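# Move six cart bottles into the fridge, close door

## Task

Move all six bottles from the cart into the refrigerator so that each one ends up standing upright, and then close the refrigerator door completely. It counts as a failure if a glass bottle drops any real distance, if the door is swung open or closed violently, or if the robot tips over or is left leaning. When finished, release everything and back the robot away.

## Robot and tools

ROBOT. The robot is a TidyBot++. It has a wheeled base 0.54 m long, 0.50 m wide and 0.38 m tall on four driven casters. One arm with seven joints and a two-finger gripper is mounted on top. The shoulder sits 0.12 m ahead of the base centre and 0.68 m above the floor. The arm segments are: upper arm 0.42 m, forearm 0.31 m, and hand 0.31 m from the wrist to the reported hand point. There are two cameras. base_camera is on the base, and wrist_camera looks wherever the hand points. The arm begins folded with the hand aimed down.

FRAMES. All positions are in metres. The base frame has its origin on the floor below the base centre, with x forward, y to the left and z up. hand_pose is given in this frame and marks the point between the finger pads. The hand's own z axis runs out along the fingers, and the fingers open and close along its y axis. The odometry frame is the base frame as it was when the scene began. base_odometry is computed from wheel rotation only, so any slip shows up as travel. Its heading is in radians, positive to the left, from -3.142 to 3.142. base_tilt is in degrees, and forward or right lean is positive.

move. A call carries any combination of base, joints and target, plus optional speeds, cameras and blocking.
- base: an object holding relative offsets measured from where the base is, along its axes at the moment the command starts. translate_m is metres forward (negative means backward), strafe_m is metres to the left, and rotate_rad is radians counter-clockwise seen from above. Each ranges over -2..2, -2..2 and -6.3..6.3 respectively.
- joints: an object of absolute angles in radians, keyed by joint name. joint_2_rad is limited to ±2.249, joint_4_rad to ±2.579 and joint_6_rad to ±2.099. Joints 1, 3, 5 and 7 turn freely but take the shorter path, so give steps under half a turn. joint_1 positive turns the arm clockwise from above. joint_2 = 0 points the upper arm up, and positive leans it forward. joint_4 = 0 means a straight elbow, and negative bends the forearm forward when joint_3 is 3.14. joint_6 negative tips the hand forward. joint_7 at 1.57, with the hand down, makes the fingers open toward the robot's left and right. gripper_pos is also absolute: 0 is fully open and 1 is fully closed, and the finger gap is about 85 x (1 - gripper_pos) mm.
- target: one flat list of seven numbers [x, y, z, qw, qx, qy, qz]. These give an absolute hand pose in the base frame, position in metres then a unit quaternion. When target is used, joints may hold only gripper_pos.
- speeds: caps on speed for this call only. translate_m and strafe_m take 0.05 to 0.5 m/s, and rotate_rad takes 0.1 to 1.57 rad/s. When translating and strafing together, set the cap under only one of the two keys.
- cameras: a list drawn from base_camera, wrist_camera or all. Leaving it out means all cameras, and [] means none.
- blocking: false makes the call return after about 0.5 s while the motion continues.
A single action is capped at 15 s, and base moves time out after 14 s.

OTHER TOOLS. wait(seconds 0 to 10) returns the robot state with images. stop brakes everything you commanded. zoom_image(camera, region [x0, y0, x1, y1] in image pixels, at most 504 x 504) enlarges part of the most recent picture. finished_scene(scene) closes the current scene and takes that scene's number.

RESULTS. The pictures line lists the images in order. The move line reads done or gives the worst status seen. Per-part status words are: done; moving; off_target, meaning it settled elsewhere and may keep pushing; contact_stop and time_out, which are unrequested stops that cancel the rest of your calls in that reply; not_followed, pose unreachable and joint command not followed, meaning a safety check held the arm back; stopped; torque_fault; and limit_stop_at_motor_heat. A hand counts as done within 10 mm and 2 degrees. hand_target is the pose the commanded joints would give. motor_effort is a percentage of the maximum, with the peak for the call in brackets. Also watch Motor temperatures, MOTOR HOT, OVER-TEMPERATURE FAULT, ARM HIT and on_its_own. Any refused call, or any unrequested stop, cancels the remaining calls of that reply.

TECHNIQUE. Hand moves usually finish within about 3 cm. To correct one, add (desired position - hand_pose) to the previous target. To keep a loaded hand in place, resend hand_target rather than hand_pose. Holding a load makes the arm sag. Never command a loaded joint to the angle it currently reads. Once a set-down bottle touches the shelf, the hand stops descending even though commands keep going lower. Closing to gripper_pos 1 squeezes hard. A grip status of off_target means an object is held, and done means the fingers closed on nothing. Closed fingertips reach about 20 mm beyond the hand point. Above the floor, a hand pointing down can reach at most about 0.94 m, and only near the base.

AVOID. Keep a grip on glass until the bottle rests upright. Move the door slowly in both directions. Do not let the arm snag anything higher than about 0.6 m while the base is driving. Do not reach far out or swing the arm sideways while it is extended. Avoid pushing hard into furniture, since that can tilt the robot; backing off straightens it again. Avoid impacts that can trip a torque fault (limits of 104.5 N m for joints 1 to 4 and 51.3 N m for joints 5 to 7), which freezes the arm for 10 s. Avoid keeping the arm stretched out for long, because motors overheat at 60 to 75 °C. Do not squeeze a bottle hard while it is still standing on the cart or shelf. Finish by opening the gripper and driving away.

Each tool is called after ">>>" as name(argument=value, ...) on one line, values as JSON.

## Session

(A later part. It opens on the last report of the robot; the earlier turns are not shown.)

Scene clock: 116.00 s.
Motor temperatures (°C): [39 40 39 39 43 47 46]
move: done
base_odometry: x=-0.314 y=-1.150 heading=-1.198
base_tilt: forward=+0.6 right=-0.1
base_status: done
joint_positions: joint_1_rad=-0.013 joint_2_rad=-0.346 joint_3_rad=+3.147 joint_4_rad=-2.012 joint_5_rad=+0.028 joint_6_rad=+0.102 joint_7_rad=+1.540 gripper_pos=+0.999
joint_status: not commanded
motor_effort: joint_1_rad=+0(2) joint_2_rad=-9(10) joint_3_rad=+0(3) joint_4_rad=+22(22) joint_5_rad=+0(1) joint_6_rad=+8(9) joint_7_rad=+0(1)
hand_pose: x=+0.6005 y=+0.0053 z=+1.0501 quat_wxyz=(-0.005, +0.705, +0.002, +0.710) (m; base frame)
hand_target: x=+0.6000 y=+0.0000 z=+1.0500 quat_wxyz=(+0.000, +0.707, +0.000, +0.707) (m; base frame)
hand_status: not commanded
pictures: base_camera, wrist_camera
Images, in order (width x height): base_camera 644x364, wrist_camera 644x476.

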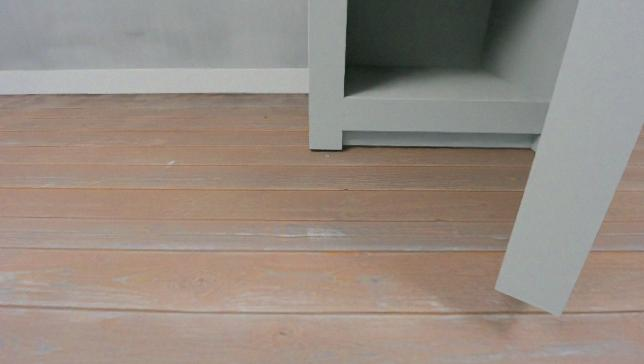

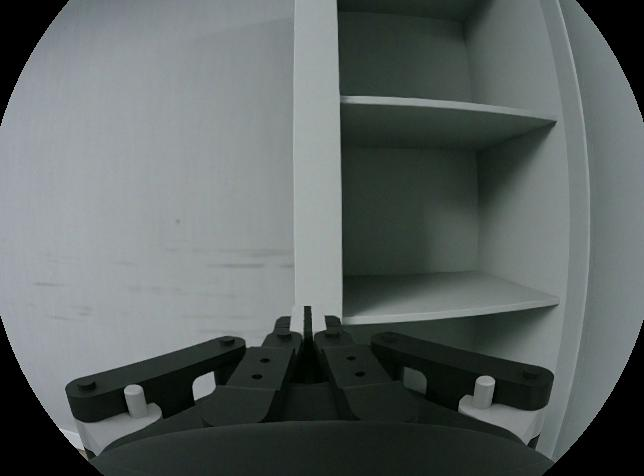

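>>> move(base={"strafe_m":-0.4}, speeds={"strafe_m":0.12})

>>> move(base={"strafe_m":-0.35}, speeds={"strafe_m":0.12})

Scene clock: 126.30 s.
Motor temperatures (°C): [39 40 39 39 43 47 46]
move: done
base_odometry: x=-0.687 y=-1.295 heading=-1.198
base_tilt: forward=+0.6 right=-0.2
base_status: done
joint_positions: joint_1_rad=-0.051 joint_2_rad=-0.481 joint_3_rad=+3.079 joint_4_rad=-2.086 joint_5_rad=+0.028 joint_6_rad=+0.102 joint_7_rad=+1.541 gripper_pos=+0.999
joint_status: not commanded
motor_effort: joint_1_rad=+9(13) joint_2_rad=+21(25) joint_3_rad=+16(20) joint_4_rad=+36(39) joint_5_rad=-2(2) joint_6_rad=+9(11) joint_7_rad=-1(2)
hand_pose: x=+0.5449 y=+0.0587 z=+1.0642 quat_wxyz=(-0.031, +0.682, +0.047, +0.730) (m; base frame)
hand_target: x=+0.6000 y=+0.0000 z=+1.0500 quat_wxyz=(+0.000, +0.707, +0.000, +0.707) (m; base frame)
hand_status: not commanded
pictures: base_camera, wrist_camera
Images, in order (width x height): base_camera 644x364, wrist_camera 644x476.

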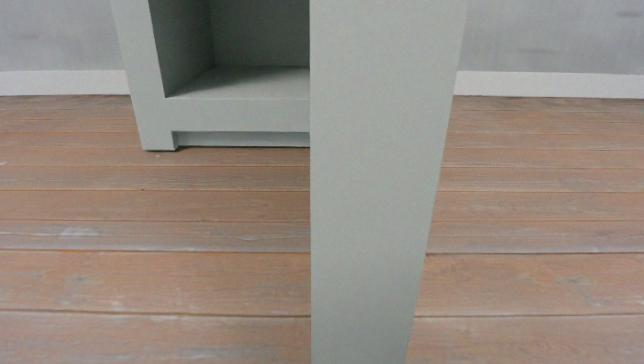

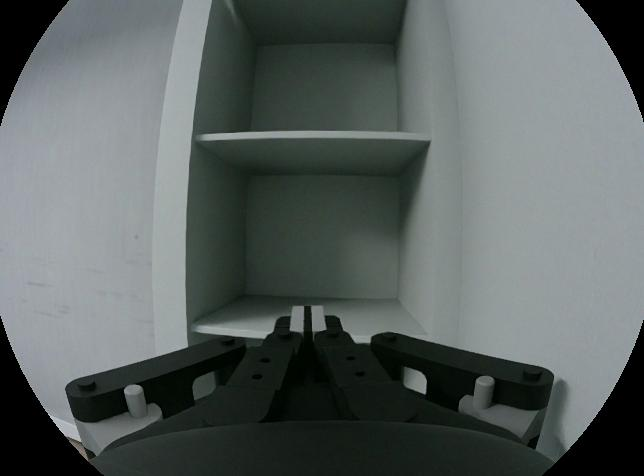

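Scene clock: 129.77 s.
Motor temperatures (°C): [39 40 39 39 43 47 46]
move: done
base_odometry: x=-1.012 y=-1.423 heading=-1.198
base_tilt: forward=+0.7 right=-0.1
base_status: done
joint_positions: joint_1_rad=-0.087 joint_2_rad=-0.330 joint_3_rad=+3.061 joint_4_rad=-2.010 joint_5_rad=+0.018 joint_6_rad=+0.100 joint_7_rad=+1.561 gripper_pos=+0.999
joint_status: not commanded
motor_effort: joint_1_rad=+15(18) joint_2_rad=-11(38) joint_3_rad=+19(26) joint_4_rad=+22(44) joint_5_rad=+0(6) joint_6_rad=+8(12) joint_7_rad=+1(7)
hand_pose: x=+0.5976 y=+0.0904 z=+1.0421 quat_wxyz=(-0.046, +0.707, +0.071, +0.702) (m; base frame)
hand_target: x=+0.6000 y=+0.0000 z=+1.0500 quat_wxyz=(+0.000, +0.707, +0.000, +0.707) (m; base frame)
hand_status: not commanded
pictures: base_camera, wrist_camera
Images, in order (width x height): base_camera 644x364, wrist_camera 644x476.

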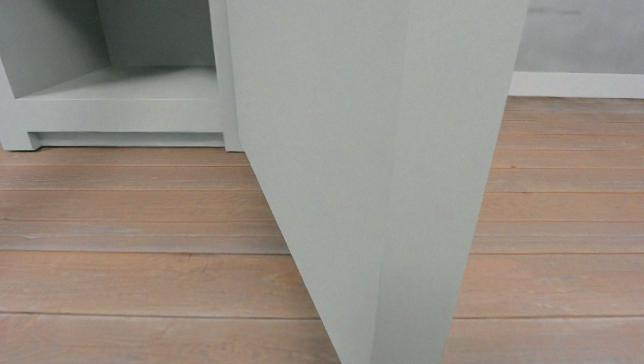

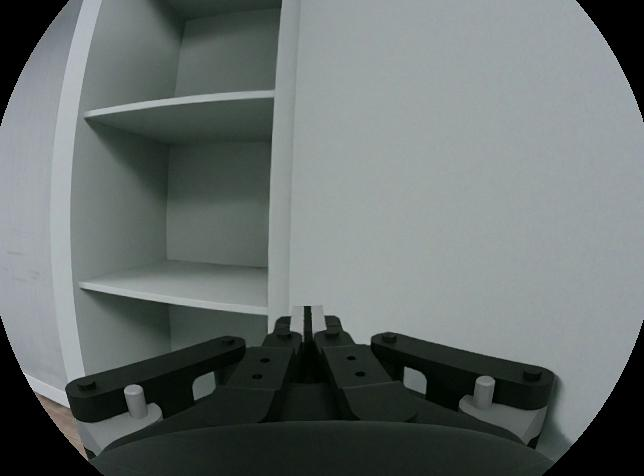

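>>> move(base={"translate_m":-0.3,"strafe_m":0.66}, cameras=["wrist_camera"])

>>> move(base={"rotate_rad":-1.7}, joints={"gripper_pos":0})

Scene clock: 136.73 s.
Motor temperatures (°C): [39 40 39 39 43 47 46]
move: done
base_odometry: x=-0.507 y=-0.903 heading=-1.198
base_tilt: forward=+0.6 right=-0.1
base_status: done
joint_positions: joint_1_rad=-0.011 joint_2_rad=-0.331 joint_3_rad=+3.155 joint_4_rad=-2.010 joint_5_rad=+0.018 joint_6_rad=+0.100 joint_7_rad=+1.561 gripper_pos=+0.999
joint_status: not commanded
motor_effort: joint_1_rad=+2(17) joint_2_rad=-9(12) joint_3_rad=+0(20) joint_4_rad=+22(22) joint_5_rad=+0(1) joint_6_rad=+8(9) joint_7_rad=+0(1)
hand_pose: x=+0.6061 y=-0.0005 z=+1.0438 quat_wxyz=(+0.001, +0.710, +0.001, +0.705) (m; base frame)
hand_target: x=+0.6000 y=+0.0000 z=+1.0500 quat_wxyz=(+0.000, +0.707, +0.000, +0.707) (m; base frame)
hand_status: not commanded
pictures: wrist_camera
Images, in order (width x height): wrist_camera 644x476.

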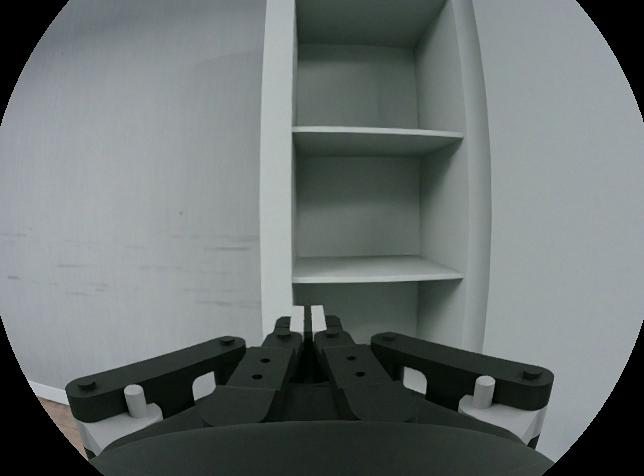

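Scene clock: 139.10 s.
Motor temperatures (°C): [39 40 39 39 43 47 46]
move: done
base_odometry: x=-0.507 y=-0.903 heading=-2.897
base_tilt: forward=+0.7 right=-0.1
base_status: done
joint_positions: joint_1_rad=-0.011 joint_2_rad=-0.331 joint_3_rad=+3.155 joint_4_rad=-2.010 joint_5_rad=+0.018 joint_6_rad=+0.100 joint_7_rad=+1.561 gripper_pos=+0.000
joint_status: all done
motor_effort: joint_1_rad=+1(2) joint_2_rad=-9(12) joint_3_rad=+0(2) joint_4_rad=+21(22) joint_5_rad=+0(1) joint_6_rad=+8(9) joint_7_rad=+1(1)
hand_pose: x=+0.6061 y=-0.0006 z=+1.0438 quat_wxyz=(+0.001, +0.710, +0.001, +0.705) (m; base frame)
hand_target: x=+0.6000 y=+0.0000 z=+1.0500 quat_wxyz=(+0.000, +0.707, +0.000, +0.707) (m; base frame)
hand_status: not commanded
pictures: base_camera, wrist_camera
Images, in order (width x height): base_camera 644x364, wrist_camera 644x476.

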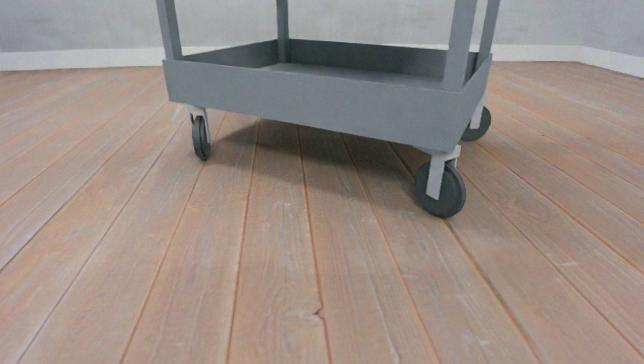

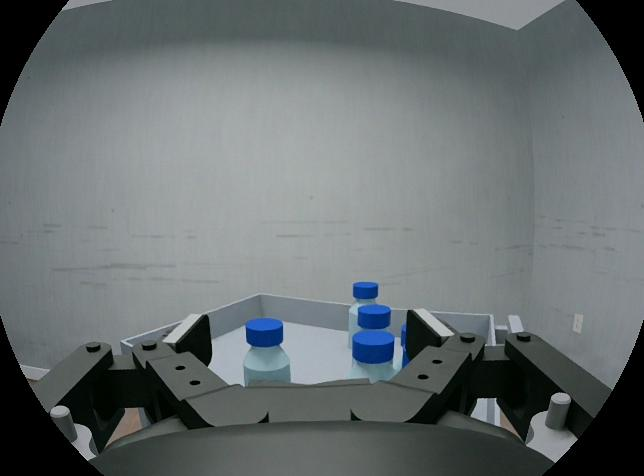

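>>> move(target=[0.5, 0, 1.12, 0, 0.887, 0, 0.462])

Scene clock: 144.10 s.
Motor temperatures (°C): [39 40 39 39 43 47 46]
move: off_target
base_odometry: x=-0.507 y=-0.903 heading=-2.897
base_tilt: forward=+0.6 right=-0.1
base_status: not commanded
joint_positions: joint_1_rad=-0.011 joint_2_rad=-0.284 joint_3_rad=+3.155 joint_4_rad=-1.117 joint_5_rad=+0.018 joint_6_rad=-1.299 joint_7_rad=+1.561 gripper_pos=+0.000
joint_status: not commanded
motor_effort: joint_1_rad=+0(2) joint_2_rad=-6(10) joint_3_rad=+0(0) joint_4_rad=+17(23) joint_5_rad=+0(1) joint_6_rad=+6(9) joint_7_rad=+1(1)
hand_pose: x=+0.4971 y=-0.0065 z=+1.1316 quat_wxyz=(+0.005, +0.875, -0.008, +0.484) (m; base frame)
hand_target: x=+0.5000 y=+0.0000 z=+1.1200 quat_wxyz=(+0.000, +0.887, +0.000, +0.462) (m; base frame)
hand_status: off_target (0.014 m and 3.0 deg from the pose sent, 0.131 m and 34.6 deg at the start)
pictures: base_camera, wrist_camera
Images, in order (width x height): base_camera 644x364, wrist_camera 644x476.

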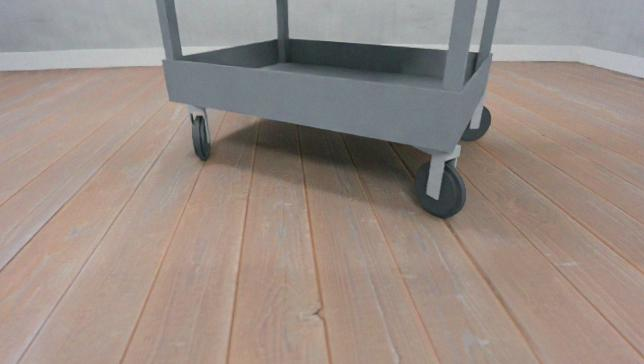

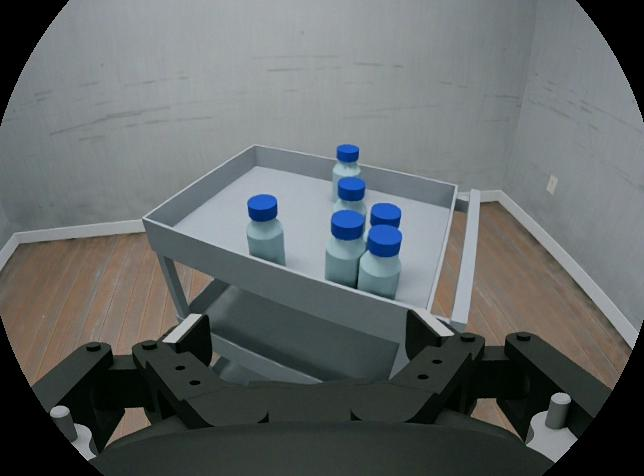

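>>> move(base={"translate_m":0.2}, target=[0.62, 0.1, 1.0, 0, 0.8434, 0, 0.5373])

Scene clock: 189.43 s.
Motor temperatures (°C): [39 40 39 39 43 47 46]
move: off_target
base_odometry: x=-0.701 y=-0.952 heading=-2.898
base_tilt: forward=+0.7 right=-0.1
base_status: done
joint_positions: joint_1_rad=+0.090 joint_2_rad=-0.177 joint_3_rad=+2.760 joint_4_rad=-1.607 joint_5_rad=+0.328 joint_6_rad=-0.661 joint_7_rad=+1.101 gripper_pos=+0.000
joint_status: not commanded
motor_effort: joint_1_rad=+1(2) joint_2_rad=-12(18) joint_3_rad=+1(2) joint_4_rad=+21(23) joint_5_rad=+2(3) joint_6_rad=+7(7) joint_7_rad=+0(1)
hand_pose: x=+0.6150 y=+0.1049 z=+0.9919 quat_wxyz=(-0.014, +0.855, +0.000, +0.519) (m; base frame)
hand_target: x=+0.6200 y=+0.1000 z=+1.0000 quat_wxyz=(+0.000, +0.843, +0.000, +0.537) (m; base frame)
hand_status: off_target (0.011 m and 2.9 deg from the pose sent, 0.209 m and 7.2 deg at the start)
pictures: base_camera, wrist_camera
Images, in order (width x height): base_camera 644x364, wrist_camera 644x476.

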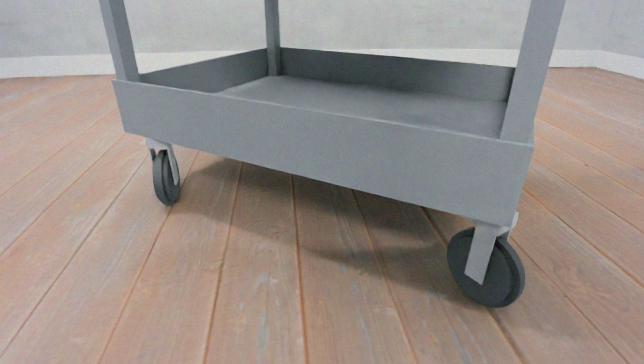

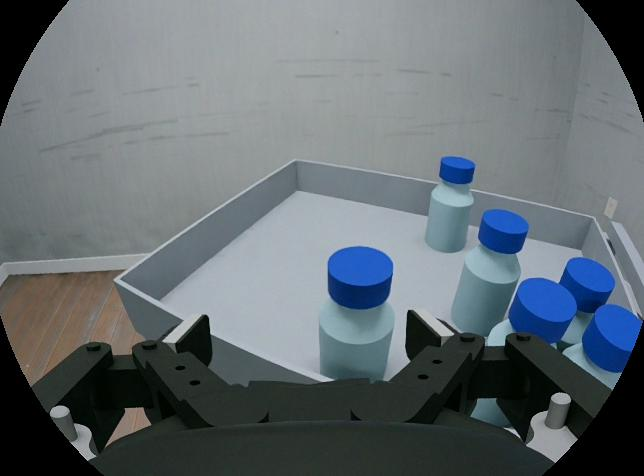

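>>> move(target=[0.66, 0.066, 0.945, 0, 0.8434, 0, 0.5373])

Scene clock: 195.73 s.
Motor temperatures (°C): [39 40 39 39 43 47 46]
move: off_target
base_odometry: x=-0.701 y=-0.952 heading=-2.898
base_tilt: forward=+0.7 right=-0.1
base_status: not commanded
joint_positions: joint_1_rad=+0.088 joint_2_rad=-0.114 joint_3_rad=+2.848 joint_4_rad=-1.740 joint_5_rad=+0.364 joint_6_rad=-0.445 joint_7_rad=+1.100 gripper_pos=+0.000
joint_status: not commanded
motor_effort: joint_1_rad=+1(2) joint_2_rad=-16(18) joint_3_rad=+0(2) joint_4_rad=+21(23) joint_5_rad=+2(3) joint_6_rad=+5(7) joint_7_rad=+0(1)
hand_pose: x=+0.6529 y=+0.0720 z=+0.9402 quat_wxyz=(-0.010, +0.852, -0.004, +0.524) (m; base frame)
hand_target: x=+0.6600 y=+0.0660 z=+0.9450 quat_wxyz=(+0.000, +0.843, +0.000, +0.537) (m; base frame)
hand_status: off_target (0.011 m and 2.2 deg from the pose sent, 0.076 m and 2.9 deg at the start)
pictures: base_camera, wrist_camera
Images, in order (width x height): base_camera 644x364, wrist_camera 644x476.

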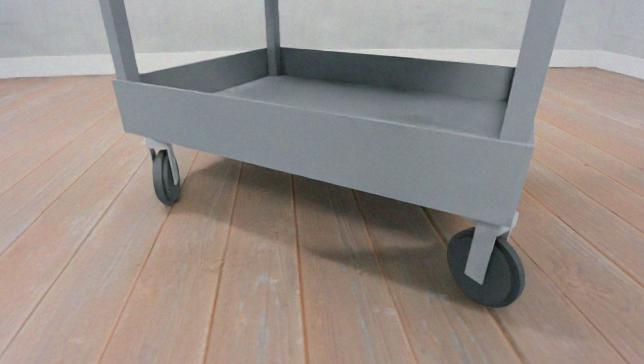

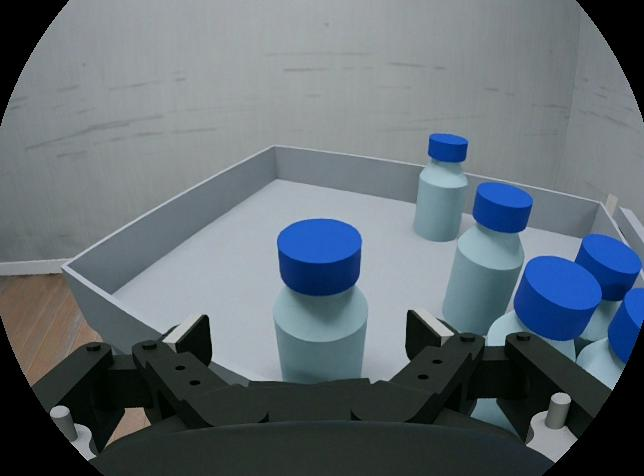

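>>> move(target=[0.72, 0.062, 0.918, 0, 0.8434, 0, 0.5373], cameras=["wrist_camera"])

Scene clock: 200.30 s.
Motor temperatures (°C): [39 40 39 39 43 47 46]
move: off_target
base_odometry: x=-0.701 y=-0.952 heading=-2.898
base_tilt: forward=+0.6 right=-0.1
base_status: not commanded
joint_positions: joint_1_rad=-0.168 joint_2_rad=+0.026 joint_3_rad=+3.119 joint_4_rad=-1.723 joint_5_rad=+0.493 joint_6_rad=-0.358 joint_7_rad=+0.999 gripper_pos=+0.000
joint_status: not commanded
motor_effort: joint_1_rad=+1(1) joint_2_rad=-22(23) joint_3_rad=+0(1) joint_4_rad=+21(22) joint_5_rad=+2(3) joint_6_rad=+6(7) joint_7_rad=+0(1)
hand_pose: x=+0.7077 y=+0.0622 z=+0.9003 quat_wxyz=(-0.005, +0.857, -0.006, +0.515) (m; base frame)
hand_target: x=+0.7200 y=+0.0620 z=+0.9180 quat_wxyz=(+0.000, +0.843, +0.000, +0.537) (m; base frame)
hand_status: off_target (0.022 m and 3.2 deg from the pose sent, 0.071 m and 2.2 deg at the start)
pictures: wrist_camera
Images, in order (width x height): wrist_camera 644x476.

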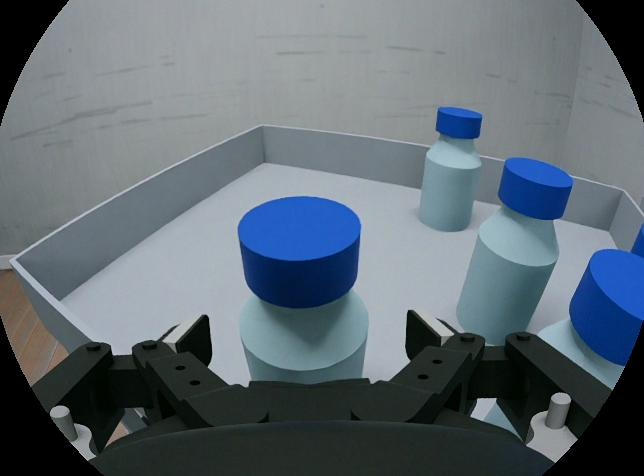

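>>> move(base={"translate_m":0.045}, target=[0.72, 0.062, 0.924, 0, 0.8434, 0, 0.5373], speeds={"translate_m":0.1}, cameras=["wrist_camera"])

Scene clock: 206.00 s.
Motor temperatures (°C): [39 40 39 39 43 47 46]
move: off_target
base_odometry: x=-0.745 y=-0.962 heading=-2.900
base_tilt: forward=+0.6 right=-0.1
base_status: done
joint_positions: joint_1_rad=-0.168 joint_2_rad=+0.029 joint_3_rad=+3.119 joint_4_rad=-1.703 joint_5_rad=+0.495 joint_6_rad=-0.357 joint_7_rad=+0.997 gripper_pos=+0.000
joint_status: not commanded
motor_effort: joint_1_rad=+0(2) joint_2_rad=-21(25) joint_3_rad=+0(1) joint_4_rad=+21(22) joint_5_rad=+1(3) joint_6_rad=+6(7) joint_7_rad=+0(1)
hand_pose: x=+0.7127 y=+0.0633 z=+0.9105 quat_wxyz=(-0.006, +0.853, -0.007, +0.523) (m; base frame)
hand_target: x=+0.7200 y=+0.0620 z=+0.9240 quat_wxyz=(+0.000, +0.843, +0.000, +0.537) (m; base frame)
hand_status: off_target (0.015 m and 2.3 deg from the pose sent, 0.027 m and 3.2 deg at the start)
pictures: wrist_camera
Images, in order (width x height): wrist_camera 644x476.

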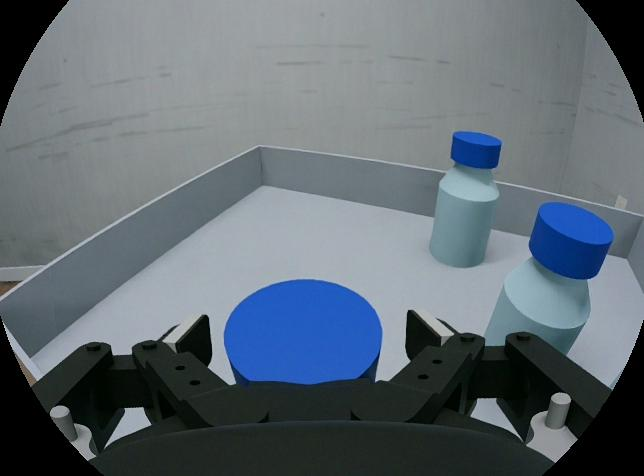

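>>> move(joints={"gripper_pos":1}, cameras=["wrist_camera"])

>>> move(target=[0.72, 0.062, 1.02, 0, 0.8434, 0, 0.5373], cameras=["wrist_camera"])

Scene clock: 218.23 s.
Motor temperatures (°C): [39 40 39 39 43 47 46]
move: off_target
base_odometry: x=-0.745 y=-0.962 heading=-2.900
base_tilt: forward=+0.6 right=-0.2
base_status: not commanded
joint_positions: joint_1_rad=-0.168 joint_2_rad=+0.029 joint_3_rad=+3.119 joint_4_rad=-1.702 joint_5_rad=+0.495 joint_6_rad=-0.357 joint_7_rad=+0.997 gripper_pos=+0.420
joint_status: gripper_pos off_target (ended at +0.420, target +1.000)
motor_effort: joint_1_rad=+1(2) joint_2_rad=-22(23) joint_3_rad=+0(1) joint_4_rad=+22(22) joint_5_rad=+2(3) joint_6_rad=+7(7) joint_7_rad=+0(1)
hand_pose: x=+0.7128 y=+0.0634 z=+0.9109 quat_wxyz=(-0.006, +0.852, -0.007, +0.523) (m; base frame)
hand_target: x=+0.7200 y=+0.0620 z=+0.9240 quat_wxyz=(+0.000, +0.843, +0.000, +0.537) (m; base frame)
hand_status: not commanded
pictures: wrist_camera
Images, in order (width x height): wrist_camera 644x476.

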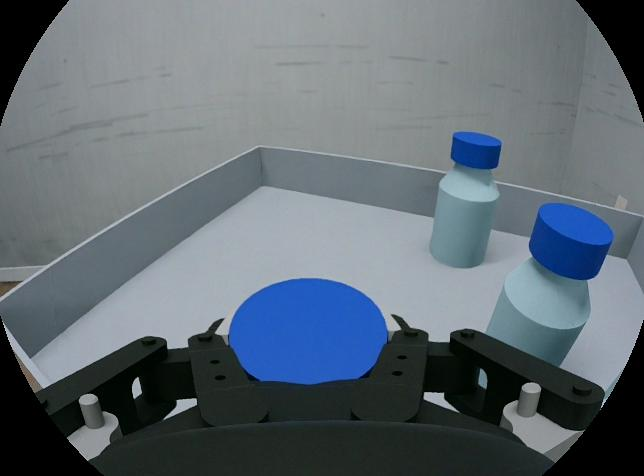

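Scene clock: 219.70 s.
Motor temperatures (°C): [39 40 39 39 43 47 46]
move: off_target
base_odometry: x=-0.745 y=-0.962 heading=-2.900
base_tilt: forward=+0.6 right=-0.1
base_status: not commanded
joint_positions: joint_1_rad=-0.165 joint_2_rad=+0.055 joint_3_rad=+3.119 joint_4_rad=-1.416 joint_5_rad=+0.364 joint_6_rad=-0.599 joint_7_rad=+1.196 gripper_pos=+0.420
joint_status: not commanded
motor_effort: joint_1_rad=+1(2) joint_2_rad=-28(30) joint_3_rad=+0(1) joint_4_rad=+25(27) joint_5_rad=+1(4) joint_6_rad=+10(10) joint_7_rad=+0(1)
hand_pose: x=+0.7277 y=+0.0530 z=+0.9955 quat_wxyz=(+0.018, +0.849, -0.003, +0.528) (m; base frame)
hand_target: x=+0.7200 y=+0.0620 z=+1.0200 quat_wxyz=(+0.000, +0.843, +0.000, +0.537) (m; base frame)
hand_status: off_target (0.027 m and 2.4 deg from the pose sent, 0.109 m and 2.2 deg at the start)
pictures: wrist_camera
Images, in order (width x height): wrist_camera 644x476.

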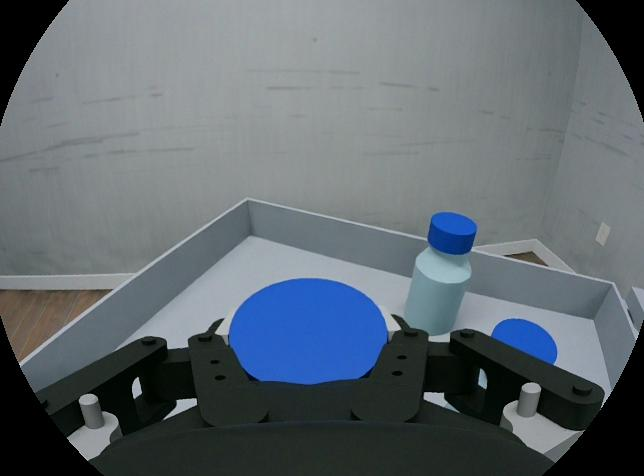

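>>> move(base={"translate_m":-0.35}, target=[0.6, 0.0, 1.16, 0, 0.8434, 0, 0.5373], speeds={"translate_m":0.3}, cameras=["wrist_camera"])

>>> move(base={"rotate_rad":1.7}, speeds={"rotate_rad":0.8}, cameras=[])

>>> move(base={"translate_m":0.35,"strafe_m":-0.19}, speeds={"translate_m":0.3})

Scene clock: 236.70 s.
Motor temperatures (°C): [39 40 39 39 43 47 46]
move: off_target
base_odometry: x=-0.405 y=-0.878 heading=-2.901
base_tilt: forward=+0.6 right=+0.0
base_status: done
joint_positions: joint_1_rad=-0.038 joint_2_rad=-0.094 joint_3_rad=+3.142 joint_4_rad=-1.063 joint_5_rad=+0.070 joint_6_rad=-1.074 joint_7_rad=+1.524 gripper_pos=+0.420
joint_status: not commanded
motor_effort: joint_1_rad=+0(2) joint_2_rad=-18(32) joint_3_rad=+0(1) joint_4_rad=+22(27) joint_5_rad=+2(4) joint_6_rad=+10(11) joint_7_rad=+1(1)
hand_pose: x=+0.6160 y=+0.0007 z=+1.1376 quat_wxyz=(+0.013, +0.852, -0.006, +0.523) (m; base frame)
hand_target: x=+0.6000 y=+0.0000 z=+1.1600 quat_wxyz=(+0.000, +0.843, +0.000, +0.537) (m; base frame)
hand_status: off_target (0.028 m and 2.5 deg from the pose sent, 0.215 m and 2.4 deg at the start)
pictures: wrist_camera
Images, in order (width x height): wrist_camera 644x476.

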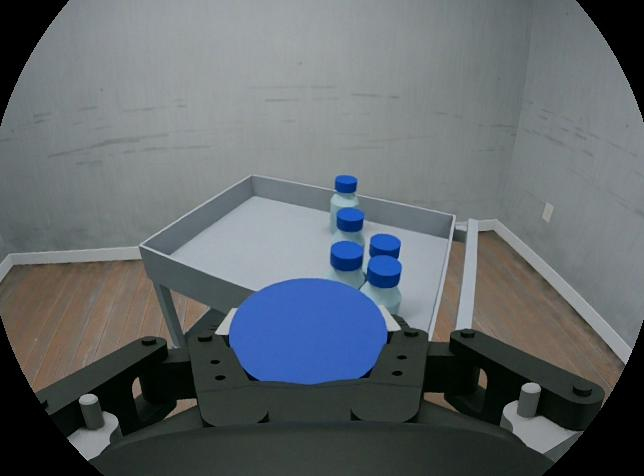

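Scene clock: 239.63 s.
Motor temperatures (°C): [39 40 39 39 43 47 46]
move: done
base_odometry: x=-0.405 y=-0.878 heading=-1.201
base_tilt: forward=+0.6 right=-0.1
base_status: done
joint_positions: joint_1_rad=-0.029 joint_2_rad=-0.094 joint_3_rad=+3.151 joint_4_rad=-1.063 joint_5_rad=+0.058 joint_6_rad=-1.074 joint_7_rad=+1.525 gripper_pos=+0.420
joint_status: not commanded
motor_effort: joint_1_rad=+0(3) joint_2_rad=-18(20) joint_3_rad=-1(3) joint_4_rad=+22(23) joint_5_rad=+1(2) joint_6_rad=+10(11) joint_7_rad=+1(1)
hand_pose: x=+0.6160 y=-0.0055 z=+1.1373 quat_wxyz=(+0.012, +0.853, -0.013, +0.522) (m; base frame)
hand_target: x=+0.6000 y=+0.0000 z=+1.1600 quat_wxyz=(+0.000, +0.843, +0.000, +0.537) (m; base frame)
hand_status: not commanded
pictures: none
No camera images: "cameras" was empty.

Scene clock: 241.93 s.
Motor temperatures (°C): [39 40 39 39 43 47 46]
move: done
base_odometry: x=-0.456 y=-1.274 heading=-1.200
base_tilt: forward=+0.7 right=-0.1
base_status: done
joint_positions: joint_1_rad=-0.029 joint_2_rad=-0.094 joint_3_rad=+3.152 joint_4_rad=-1.063 joint_5_rad=+0.058 joint_6_rad=-1.076 joint_7_rad=+1.525 gripper_pos=+0.420
joint_status: not commanded
motor_effort: joint_1_rad=+0(2) joint_2_rad=-17(22) joint_3_rad=+0(2) joint_4_rad=+22(24) joint_5_rad=+1(2) joint_6_rad=+10(11) joint_7_rad=+1(1)
hand_pose: x=+0.6157 y=-0.0055 z=+1.1367 quat_wxyz=(+0.012, +0.853, -0.013, +0.521) (m; base frame)
hand_target: x=+0.6000 y=+0.0000 z=+1.1600 quat_wxyz=(+0.000, +0.843, +0.000, +0.537) (m; base frame)
hand_status: not commanded
pictures: base_camera, wrist_camera
Images, in order (width x height): base_camera 644x364, wrist_camera 644x476.

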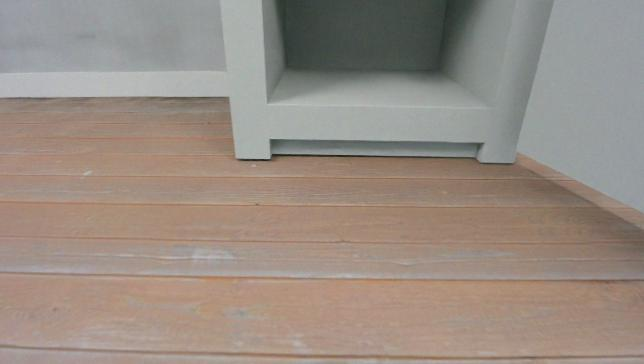

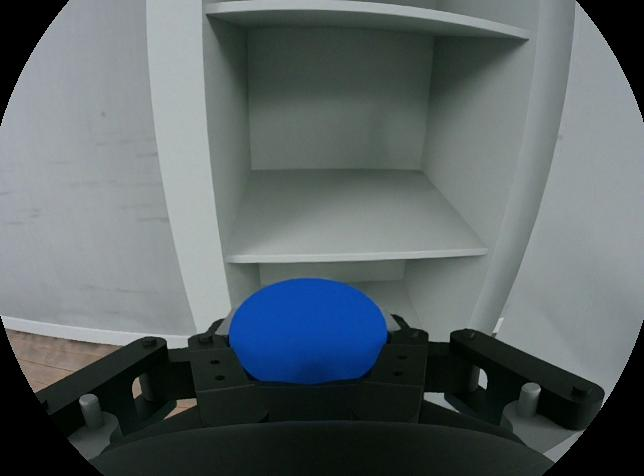

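>>> move(target=[0.6, -0.1, 1.18, 0, 0.8434, 0, 0.5373], base={"strafe_m":-0.03}, cameras=["wrist_camera"])

>>> move(base={"translate_m":0.45}, speeds={"translate_m":0.25})

Scene clock: 255.00 s.
Motor temperatures (°C): [39 40 39 39 43 47 46]
move: off_target
base_odometry: x=-0.484 y=-1.285 heading=-1.200
base_tilt: forward=+0.7 right=+0.0
base_status: done
joint_positions: joint_1_rad=+0.124 joint_2_rad=-0.041 joint_3_rad=+3.425 joint_4_rad=-0.919 joint_5_rad=-0.339 joint_6_rad=-1.214 joint_7_rad=+1.875 gripper_pos=+0.420
joint_status: not commanded
motor_effort: joint_1_rad=+1(4) joint_2_rad=-19(20) joint_3_rad=+0(3) joint_4_rad=+21(23) joint_5_rad=-3(4) joint_6_rad=+9(11) joint_7_rad=+1(1)
hand_pose: x=+0.6041 y=-0.1078 z=+1.1610 quat_wxyz=(+0.011, +0.853, -0.019, +0.522) (m; base frame)
hand_target: x=+0.6000 y=-0.1000 z=+1.1800 quat_wxyz=(+0.000, +0.843, +0.000, +0.537) (m; base frame)
hand_status: off_target (0.021 m and 3.3 deg from the pose sent, 0.105 m and 2.9 deg at the start)
pictures: wrist_camera
Images, in order (width x height): wrist_camera 644x476.

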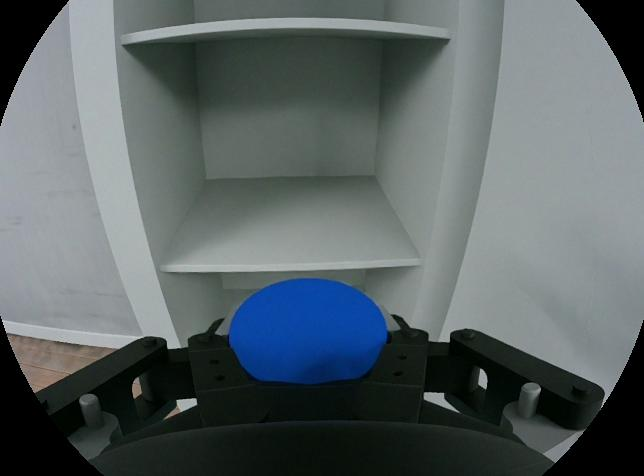

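Scene clock: 257.63 s.
Motor temperatures (°C): [39 40 39 39 43 47 46]
move: done
base_odometry: x=-0.321 y=-1.704 heading=-1.200
base_tilt: forward=+0.6 right=-0.1
base_status: done
joint_positions: joint_1_rad=+0.125 joint_2_rad=-0.018 joint_3_rad=+3.426 joint_4_rad=-0.915 joint_5_rad=-0.343 joint_6_rad=-1.218 joint_7_rad=+1.876 gripper_pos=+0.420
joint_status: not commanded
motor_effort: joint_1_rad=+0(2) joint_2_rad=-20(24) joint_3_rad=+0(2) joint_4_rad=+21(22) joint_5_rad=-3(4) joint_6_rad=+9(11) joint_7_rad=+0(1)
hand_pose: x=+0.6140 y=-0.1084 z=+1.1509 quat_wxyz=(+0.009, +0.858, -0.019, +0.513) (m; base frame)
hand_target: x=+0.6000 y=-0.1000 z=+1.1800 quat_wxyz=(+0.000, +0.843, +0.000, +0.537) (m; base frame)
hand_status: not commanded
pictures: base_camera, wrist_camera
Images, in order (width x height): base_camera 644x364, wrist_camera 644x476.

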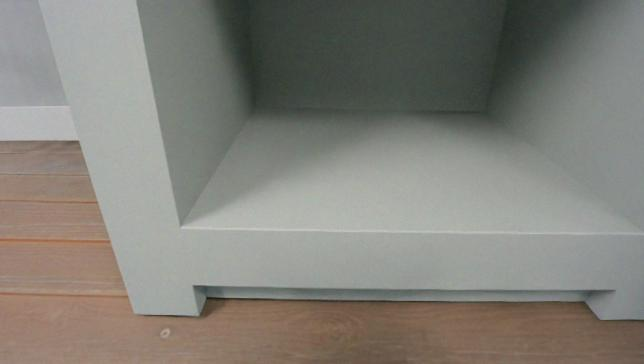

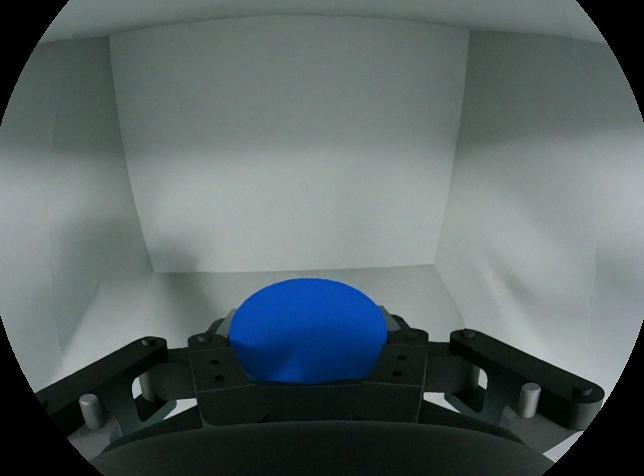

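>>> move(base={"translate_m":0.15,"strafe_m":-0.045}, speeds={"translate_m":0.15})

Scene clock: 267.83 s.
Motor temperatures (°C): [39 40 39 39 43 47 46]
move: done
base_odometry: x=-0.308 y=-1.860 heading=-1.200
base_tilt: forward=+0.6 right=-0.1
base_status: done
joint_positions: joint_1_rad=+0.125 joint_2_rad=-0.056 joint_3_rad=+3.426 joint_4_rad=-0.939 joint_5_rad=-0.345 joint_6_rad=-1.277 joint_7_rad=+1.876 gripper_pos=+0.420
joint_status: not commanded
motor_effort: joint_1_rad=+3(5) joint_2_rad=-9(21) joint_3_rad=+3(5) joint_4_rad=+28(36) joint_5_rad=-4(5) joint_6_rad=+16(20) joint_7_rad=+0(1)
hand_pose: x=+0.5892 y=-0.0999 z=+1.1431 quat_wxyz=(-0.002, +0.868, -0.015, +0.496) (m; base frame)
hand_target: x=+0.6000 y=-0.1000 z=+1.1800 quat_wxyz=(+0.000, +0.843, +0.000, +0.537) (m; base frame)
hand_status: not commanded
pictures: base_camera, wrist_camera
Images, in order (width x height): base_camera 644x364, wrist_camera 644x476.

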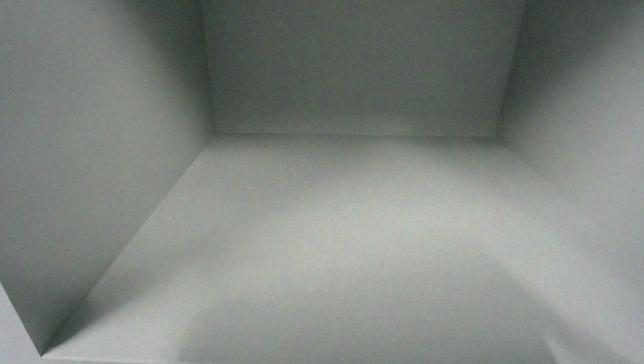

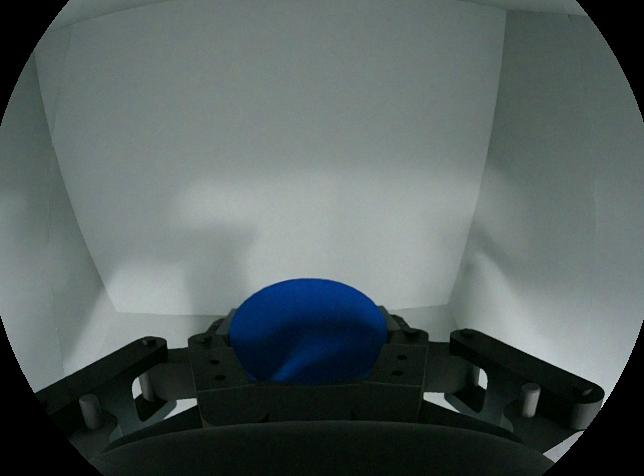

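>>> move(base={"translate_m":-0.1}, speeds={"translate_m":0.1}, cameras=["wrist_camera"])

Scene clock: 275.47 s.
Motor temperatures (°C): [39 40 39 39 43 47 46]
move: done
base_odometry: x=-0.345 y=-1.767 heading=-1.200
base_tilt: forward=+0.7 right=-0.1
base_status: done
joint_positions: joint_1_rad=+0.127 joint_2_rad=-0.019 joint_3_rad=+3.430 joint_4_rad=-0.912 joint_5_rad=-0.347 joint_6_rad=-1.258 joint_7_rad=+1.877 gripper_pos=+0.420
joint_status: not commanded
motor_effort: joint_1_rad=+0(4) joint_2_rad=-20(22) joint_3_rad=+0(3) joint_4_rad=+21(26) joint_5_rad=-3(4) joint_6_rad=+9(15) joint_7_rad=+0(1)
hand_pose: x=+0.6075 y=-0.1061 z=+1.1430 quat_wxyz=(+0.004, +0.867, -0.017, +0.499) (m; base frame)
hand_target: x=+0.6000 y=-0.1000 z=+1.1800 quat_wxyz=(+0.000, +0.843, +0.000, +0.537) (m; base frame)
hand_status: not commanded
pictures: wrist_camera
Images, in order (width x height): wrist_camera 644x476.

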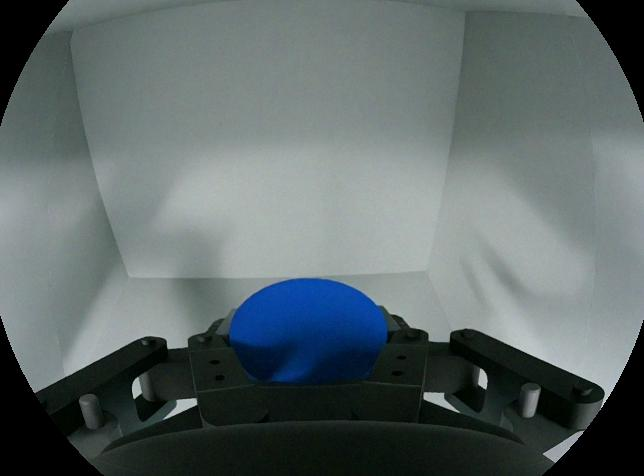

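>>> move(target=[0.6, -0.1, 1.15, 0, 0.829, 0, 0.559], cameras=[])

>>> move(target=[0.6, -0.1, 1.14, 0, 0.829, 0, 0.559], cameras=["wrist_camera"])

Scene clock: 279.17 s.
Motor temperatures (°C): [39 40 39 39 43 47 46]
move: off_target
base_odometry: x=-0.345 y=-1.767 heading=-1.200
base_tilt: forward=+0.6 right=-0.1
base_status: not commanded
joint_positions: joint_1_rad=+0.009 joint_2_rad=-0.087 joint_3_rad=+3.485 joint_4_rad=-1.148 joint_5_rad=-0.347 joint_6_rad=-1.070 joint_7_rad=+1.907 gripper_pos=+0.420
joint_status: not commanded
motor_effort: joint_1_rad=+0(2) joint_2_rad=-18(20) joint_3_rad=-1(1) joint_4_rad=+23(23) joint_5_rad=-3(5) joint_6_rad=+10(10) joint_7_rad=+1(1)
hand_pose: x=+0.6164 y=-0.0942 z=+1.1038 quat_wxyz=(-0.015, +0.860, -0.013, +0.509) (m; base frame)
hand_target: x=+0.6000 y=-0.1000 z=+1.1500 quat_wxyz=(+0.000, +0.829, +0.000, +0.559) (m; base frame)
hand_status: off_target (0.049 m and 7.1 deg from the pose sent, 0.012 m and 8.4 deg at the start)
pictures: none
No camera images: "cameras" was empty.

Scene clock: 279.90 s.
Motor temperatures (°C): [39 40 39 39 43 47 46]
move: off_target
base_odometry: x=-0.345 y=-1.767 heading=-1.200
base_tilt: forward=+0.7 right=+0.0
base_status: not commanded
joint_positions: joint_1_rad=-0.012 joint_2_rad=-0.105 joint_3_rad=+3.492 joint_4_rad=-1.198 joint_5_rad=-0.347 joint_6_rad=-1.030 joint_7_rad=+1.911 gripper_pos=+0.420
joint_status: not commanded
motor_effort: joint_1_rad=+1(1) joint_2_rad=-17(20) joint_3_rad=-1(1) joint_4_rad=+23(24) joint_5_rad=-4(5) joint_6_rad=+9(10) joint_7_rad=+1(1)
hand_pose: x=+0.6161 y=-0.0915 z=+1.0958 quat_wxyz=(-0.019, +0.858, -0.013, +0.512) (m; base frame)
hand_target: x=+0.6000 y=-0.1000 z=+1.1400 quat_wxyz=(+0.000, +0.829, +0.000, +0.559) (m; base frame)
hand_status: off_target (0.048 m and 6.8 deg from the pose sent, 0.040 m and 7.1 deg at the start)
pictures: wrist_camera
Images, in order (width x height): wrist_camera 644x476.

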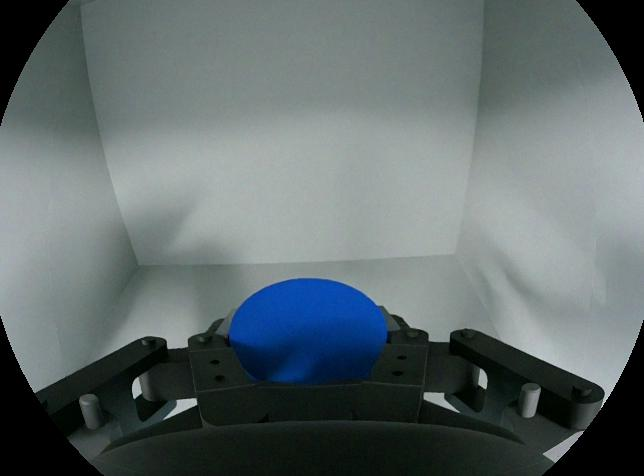

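>>> move(target=[0.6, -0.1, 1.13, 0, 0.829, 0, 0.559], cameras=[])

>>> move(target=[0.6, -0.1, 1.12, 0, 0.829, 0, 0.559], cameras=["wrist_camera"])

Scene clock: 283.20 s.
Motor temperatures (°C): [39 40 39 39 43 47 46]
move: off_target
base_odometry: x=-0.345 y=-1.767 heading=-1.200
base_tilt: forward=+0.5 right=-0.1
base_status: not commanded
joint_positions: joint_1_rad=-0.031 joint_2_rad=-0.120 joint_3_rad=+3.498 joint_4_rad=-1.245 joint_5_rad=-0.347 joint_6_rad=-0.995 joint_7_rad=+1.915 gripper_pos=+0.420
joint_status: not commanded
motor_effort: joint_1_rad=+1(2) joint_2_rad=-17(19) joint_3_rad=-1(1) joint_4_rad=+23(24) joint_5_rad=-4(4) joint_6_rad=+9(10) joint_7_rad=+1(1)
hand_pose: x=+0.6157 y=-0.0885 z=+1.0869 quat_wxyz=(-0.023, +0.857, -0.013, +0.514) (m; base frame)
hand_target: x=+0.6000 y=-0.1000 z=+1.1300 quat_wxyz=(+0.000, +0.829, +0.000, +0.559) (m; base frame)
hand_status: off_target (0.047 m and 6.8 deg from the pose sent, 0.039 m and 6.8 deg at the start)
pictures: none
No camera images: "cameras" was empty.

Scene clock: 283.90 s.
Motor temperatures (°C): [39 40 39 39 43 47 46]
move: off_target
base_odometry: x=-0.345 y=-1.767 heading=-1.200
base_tilt: forward=+0.6 right=+0.0
base_status: not commanded
joint_positions: joint_1_rad=-0.049 joint_2_rad=-0.134 joint_3_rad=+3.505 joint_4_rad=-1.290 joint_5_rad=-0.347 joint_6_rad=-0.961 joint_7_rad=+1.919 gripper_pos=+0.420
joint_status: not commanded
motor_effort: joint_1_rad=+1(1) joint_2_rad=-17(18) joint_3_rad=-1(1) joint_4_rad=+24(25) joint_5_rad=-3(4) joint_6_rad=+9(10) joint_7_rad=+0(1)
hand_pose: x=+0.6153 y=-0.0860 z=+1.0780 quat_wxyz=(-0.027, +0.857, -0.013, +0.515) (m; base frame)
hand_target: x=+0.6000 y=-0.1000 z=+1.1200 quat_wxyz=(+0.000, +0.829, +0.000, +0.559) (m; base frame)
hand_status: off_target (0.047 m and 6.8 deg from the pose sent, 0.038 m and 6.8 deg at the start)
pictures: wrist_camera
Images, in order (width x height): wrist_camera 644x476.

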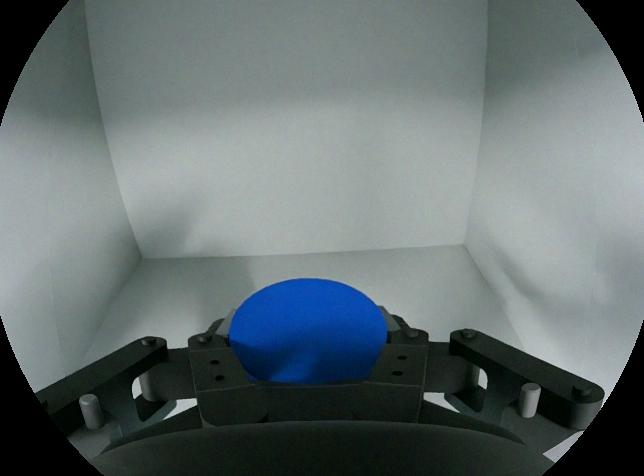

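>>> move(joints={"joint_1_rad":0.2,"joint_2_rad":-0.086,"joint_3_rad":3.142,"joint_4_rad":-1.108,"joint_5_rad":0,"joint_6_rad":-1.018,"joint_7_rad":1.571})

Scene clock: 294.97 s.
Motor temperatures (°C): [39 40 39 39 43 47 46]
move: off_target
base_odometry: x=-0.345 y=-1.767 heading=-1.200
base_tilt: forward=+0.6 right=+0.0
base_status: not commanded
joint_positions: joint_1_rad=+0.180 joint_2_rad=-0.084 joint_3_rad=+3.164 joint_4_rad=-1.149 joint_5_rad=-0.069 joint_6_rad=-0.998 joint_7_rad=+1.619 gripper_pos=+0.420
joint_status: joint_4_rad off_target (ended at -1.149, target -1.108); the others done
motor_effort: joint_1_rad=+0(2) joint_2_rad=-19(20) joint_3_rad=+0(2) joint_4_rad=+23(25) joint_5_rad=-1(5) joint_6_rad=+10(11) joint_7_rad=+0(1)
hand_pose: x=+0.6265 y=-0.0851 z=+1.1070 quat_wxyz=(+0.029, +0.855, -0.067, +0.514) (m; base frame)
hand_target: x=+0.6188 y=-0.1002 z=+1.1242 quat_wxyz=(+0.052, +0.848, -0.085, +0.521) (m; base frame)
hand_status: not commanded
pictures: base_camera, wrist_camera
Images, in order (width x height): base_camera 644x364, wrist_camera 644x476.

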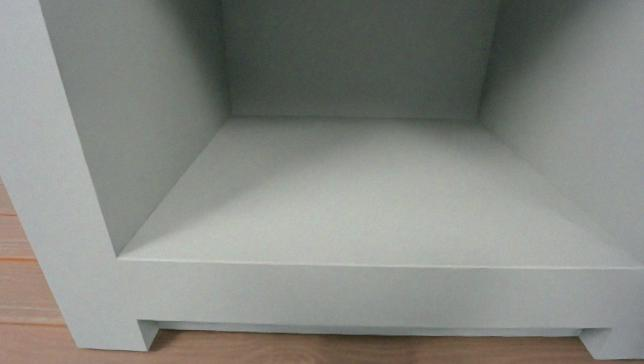

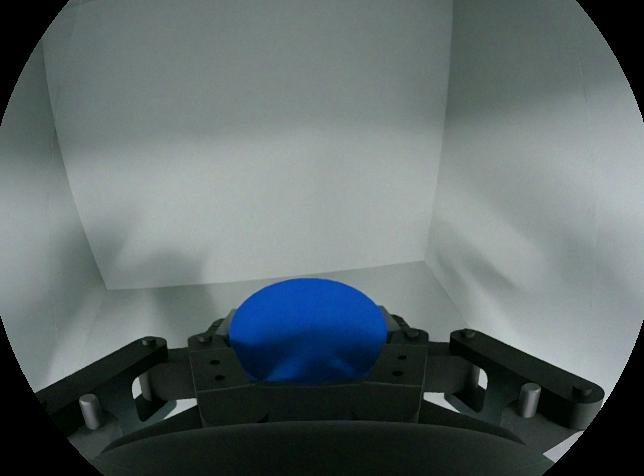

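>>> move(base={"strafe_m":-0.035}, joints={"joint_1_rad":0.2,"joint_2_rad":-0.111,"joint_3_rad":3.142,"joint_4_rad":-1.204,"joint_5_rad":0.05,"joint_6_rad":-0.947,"joint_7_rad":1.571}, cameras=[])

>>> move(joints={"joint_2_rad":-0.122,"joint_4_rad":-1.248,"joint_6_rad":-0.913}, cameras=["wrist_camera"])

>>> move(joints={"joint_2_rad":-0.133,"joint_4_rad":-1.293,"joint_6_rad":-0.88}, cameras=[])

Scene clock: 301.50 s.
Motor temperatures (°C): [39 40 39 39 43 47 46]
move: done
base_odometry: x=-0.378 y=-1.779 heading=-1.200
base_tilt: forward=+0.7 right=+0.0
base_status: done
joint_positions: joint_1_rad=+0.194 joint_2_rad=-0.084 joint_3_rad=+3.154 joint_4_rad=-1.222 joint_5_rad=-0.013 joint_6_rad=-0.984 joint_7_rad=+1.618 gripper_pos=+0.420
joint_status: all done
motor_effort: joint_1_rad=+0(3) joint_2_rad=-20(22) joint_3_rad=+0(3) joint_4_rad=+24(26) joint_5_rad=+0(1) joint_6_rad=+10(12) joint_7_rad=+0(2)
hand_pose: x=+0.6246 y=-0.1014 z=+1.0700 quat_wxyz=(+0.055, +0.870, -0.070, +0.485) (m; base frame)
hand_target: x=+0.6166 y=-0.1126 z=+1.1040 quat_wxyz=(+0.077, +0.848, -0.083, +0.518) (m; base frame)
hand_status: not commanded
pictures: none
No camera images: "cameras" was empty.

Scene clock: 302.23 s.
Motor temperatures (°C): [39 40 39 39 43 47 46]
move: done
base_odometry: x=-0.378 y=-1.779 heading=-1.200
base_tilt: forward=+0.6 right=+0.0
base_status: not commanded
joint_positions: joint_1_rad=+0.194 joint_2_rad=-0.084 joint_3_rad=+3.154 joint_4_rad=-1.262 joint_5_rad=-0.013 joint_6_rad=-0.959 joint_7_rad=+1.618 gripper_pos=+0.420
joint_status: all done
motor_effort: joint_1_rad=+0(1) joint_2_rad=-19(22) joint_3_rad=+0(1) joint_4_rad=+24(25) joint_5_rad=+0(1) joint_6_rad=+10(11) joint_7_rad=+0(1)
hand_pose: x=+0.6268 y=-0.1019 z=+1.0546 quat_wxyz=(+0.054, +0.874, -0.071, +0.479) (m; base frame)
hand_target: x=+0.6168 y=-0.1123 z=+1.0945 quat_wxyz=(+0.077, +0.848, -0.082, +0.519) (m; base frame)
hand_status: not commanded
pictures: wrist_camera
Images, in order (width x height): wrist_camera 644x476.

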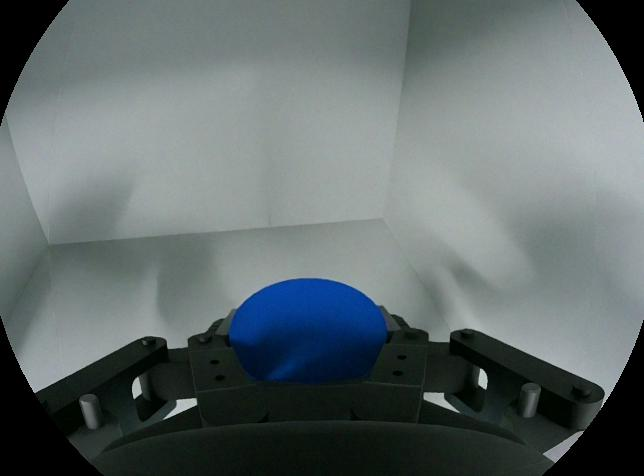

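Scene clock: 302.97 s.
Motor temperatures (°C): [39 40 39 39 43 47 46]
move: off_target
base_odometry: x=-0.378 y=-1.779 heading=-1.200
base_tilt: forward=+0.6 right=+0.0
base_status: not commanded
joint_positions: joint_1_rad=+0.194 joint_2_rad=-0.088 joint_3_rad=+3.154 joint_4_rad=-1.306 joint_5_rad=-0.013 joint_6_rad=-0.928 joint_7_rad=+1.618 gripper_pos=+0.420
joint_status: joint_2_rad off_target (ended at -0.088, target -0.133); the others done
motor_effort: joint_1_rad=+1(1) joint_2_rad=-20(22) joint_3_rad=+0(1) joint_4_rad=+24(25) joint_5_rad=+0(1) joint_6_rad=+9(11) joint_7_rad=+1(1)
hand_pose: x=+0.6283 y=-0.1023 z=+1.0397 quat_wxyz=(+0.053, +0.876, -0.071, +0.474) (m; base frame)
hand_target: x=+0.6166 y=-0.1120 z=+1.0839 quat_wxyz=(+0.077, +0.848, -0.082, +0.518) (m; base frame)
hand_status: not commanded
pictures: none
No camera images: "cameras" was empty.


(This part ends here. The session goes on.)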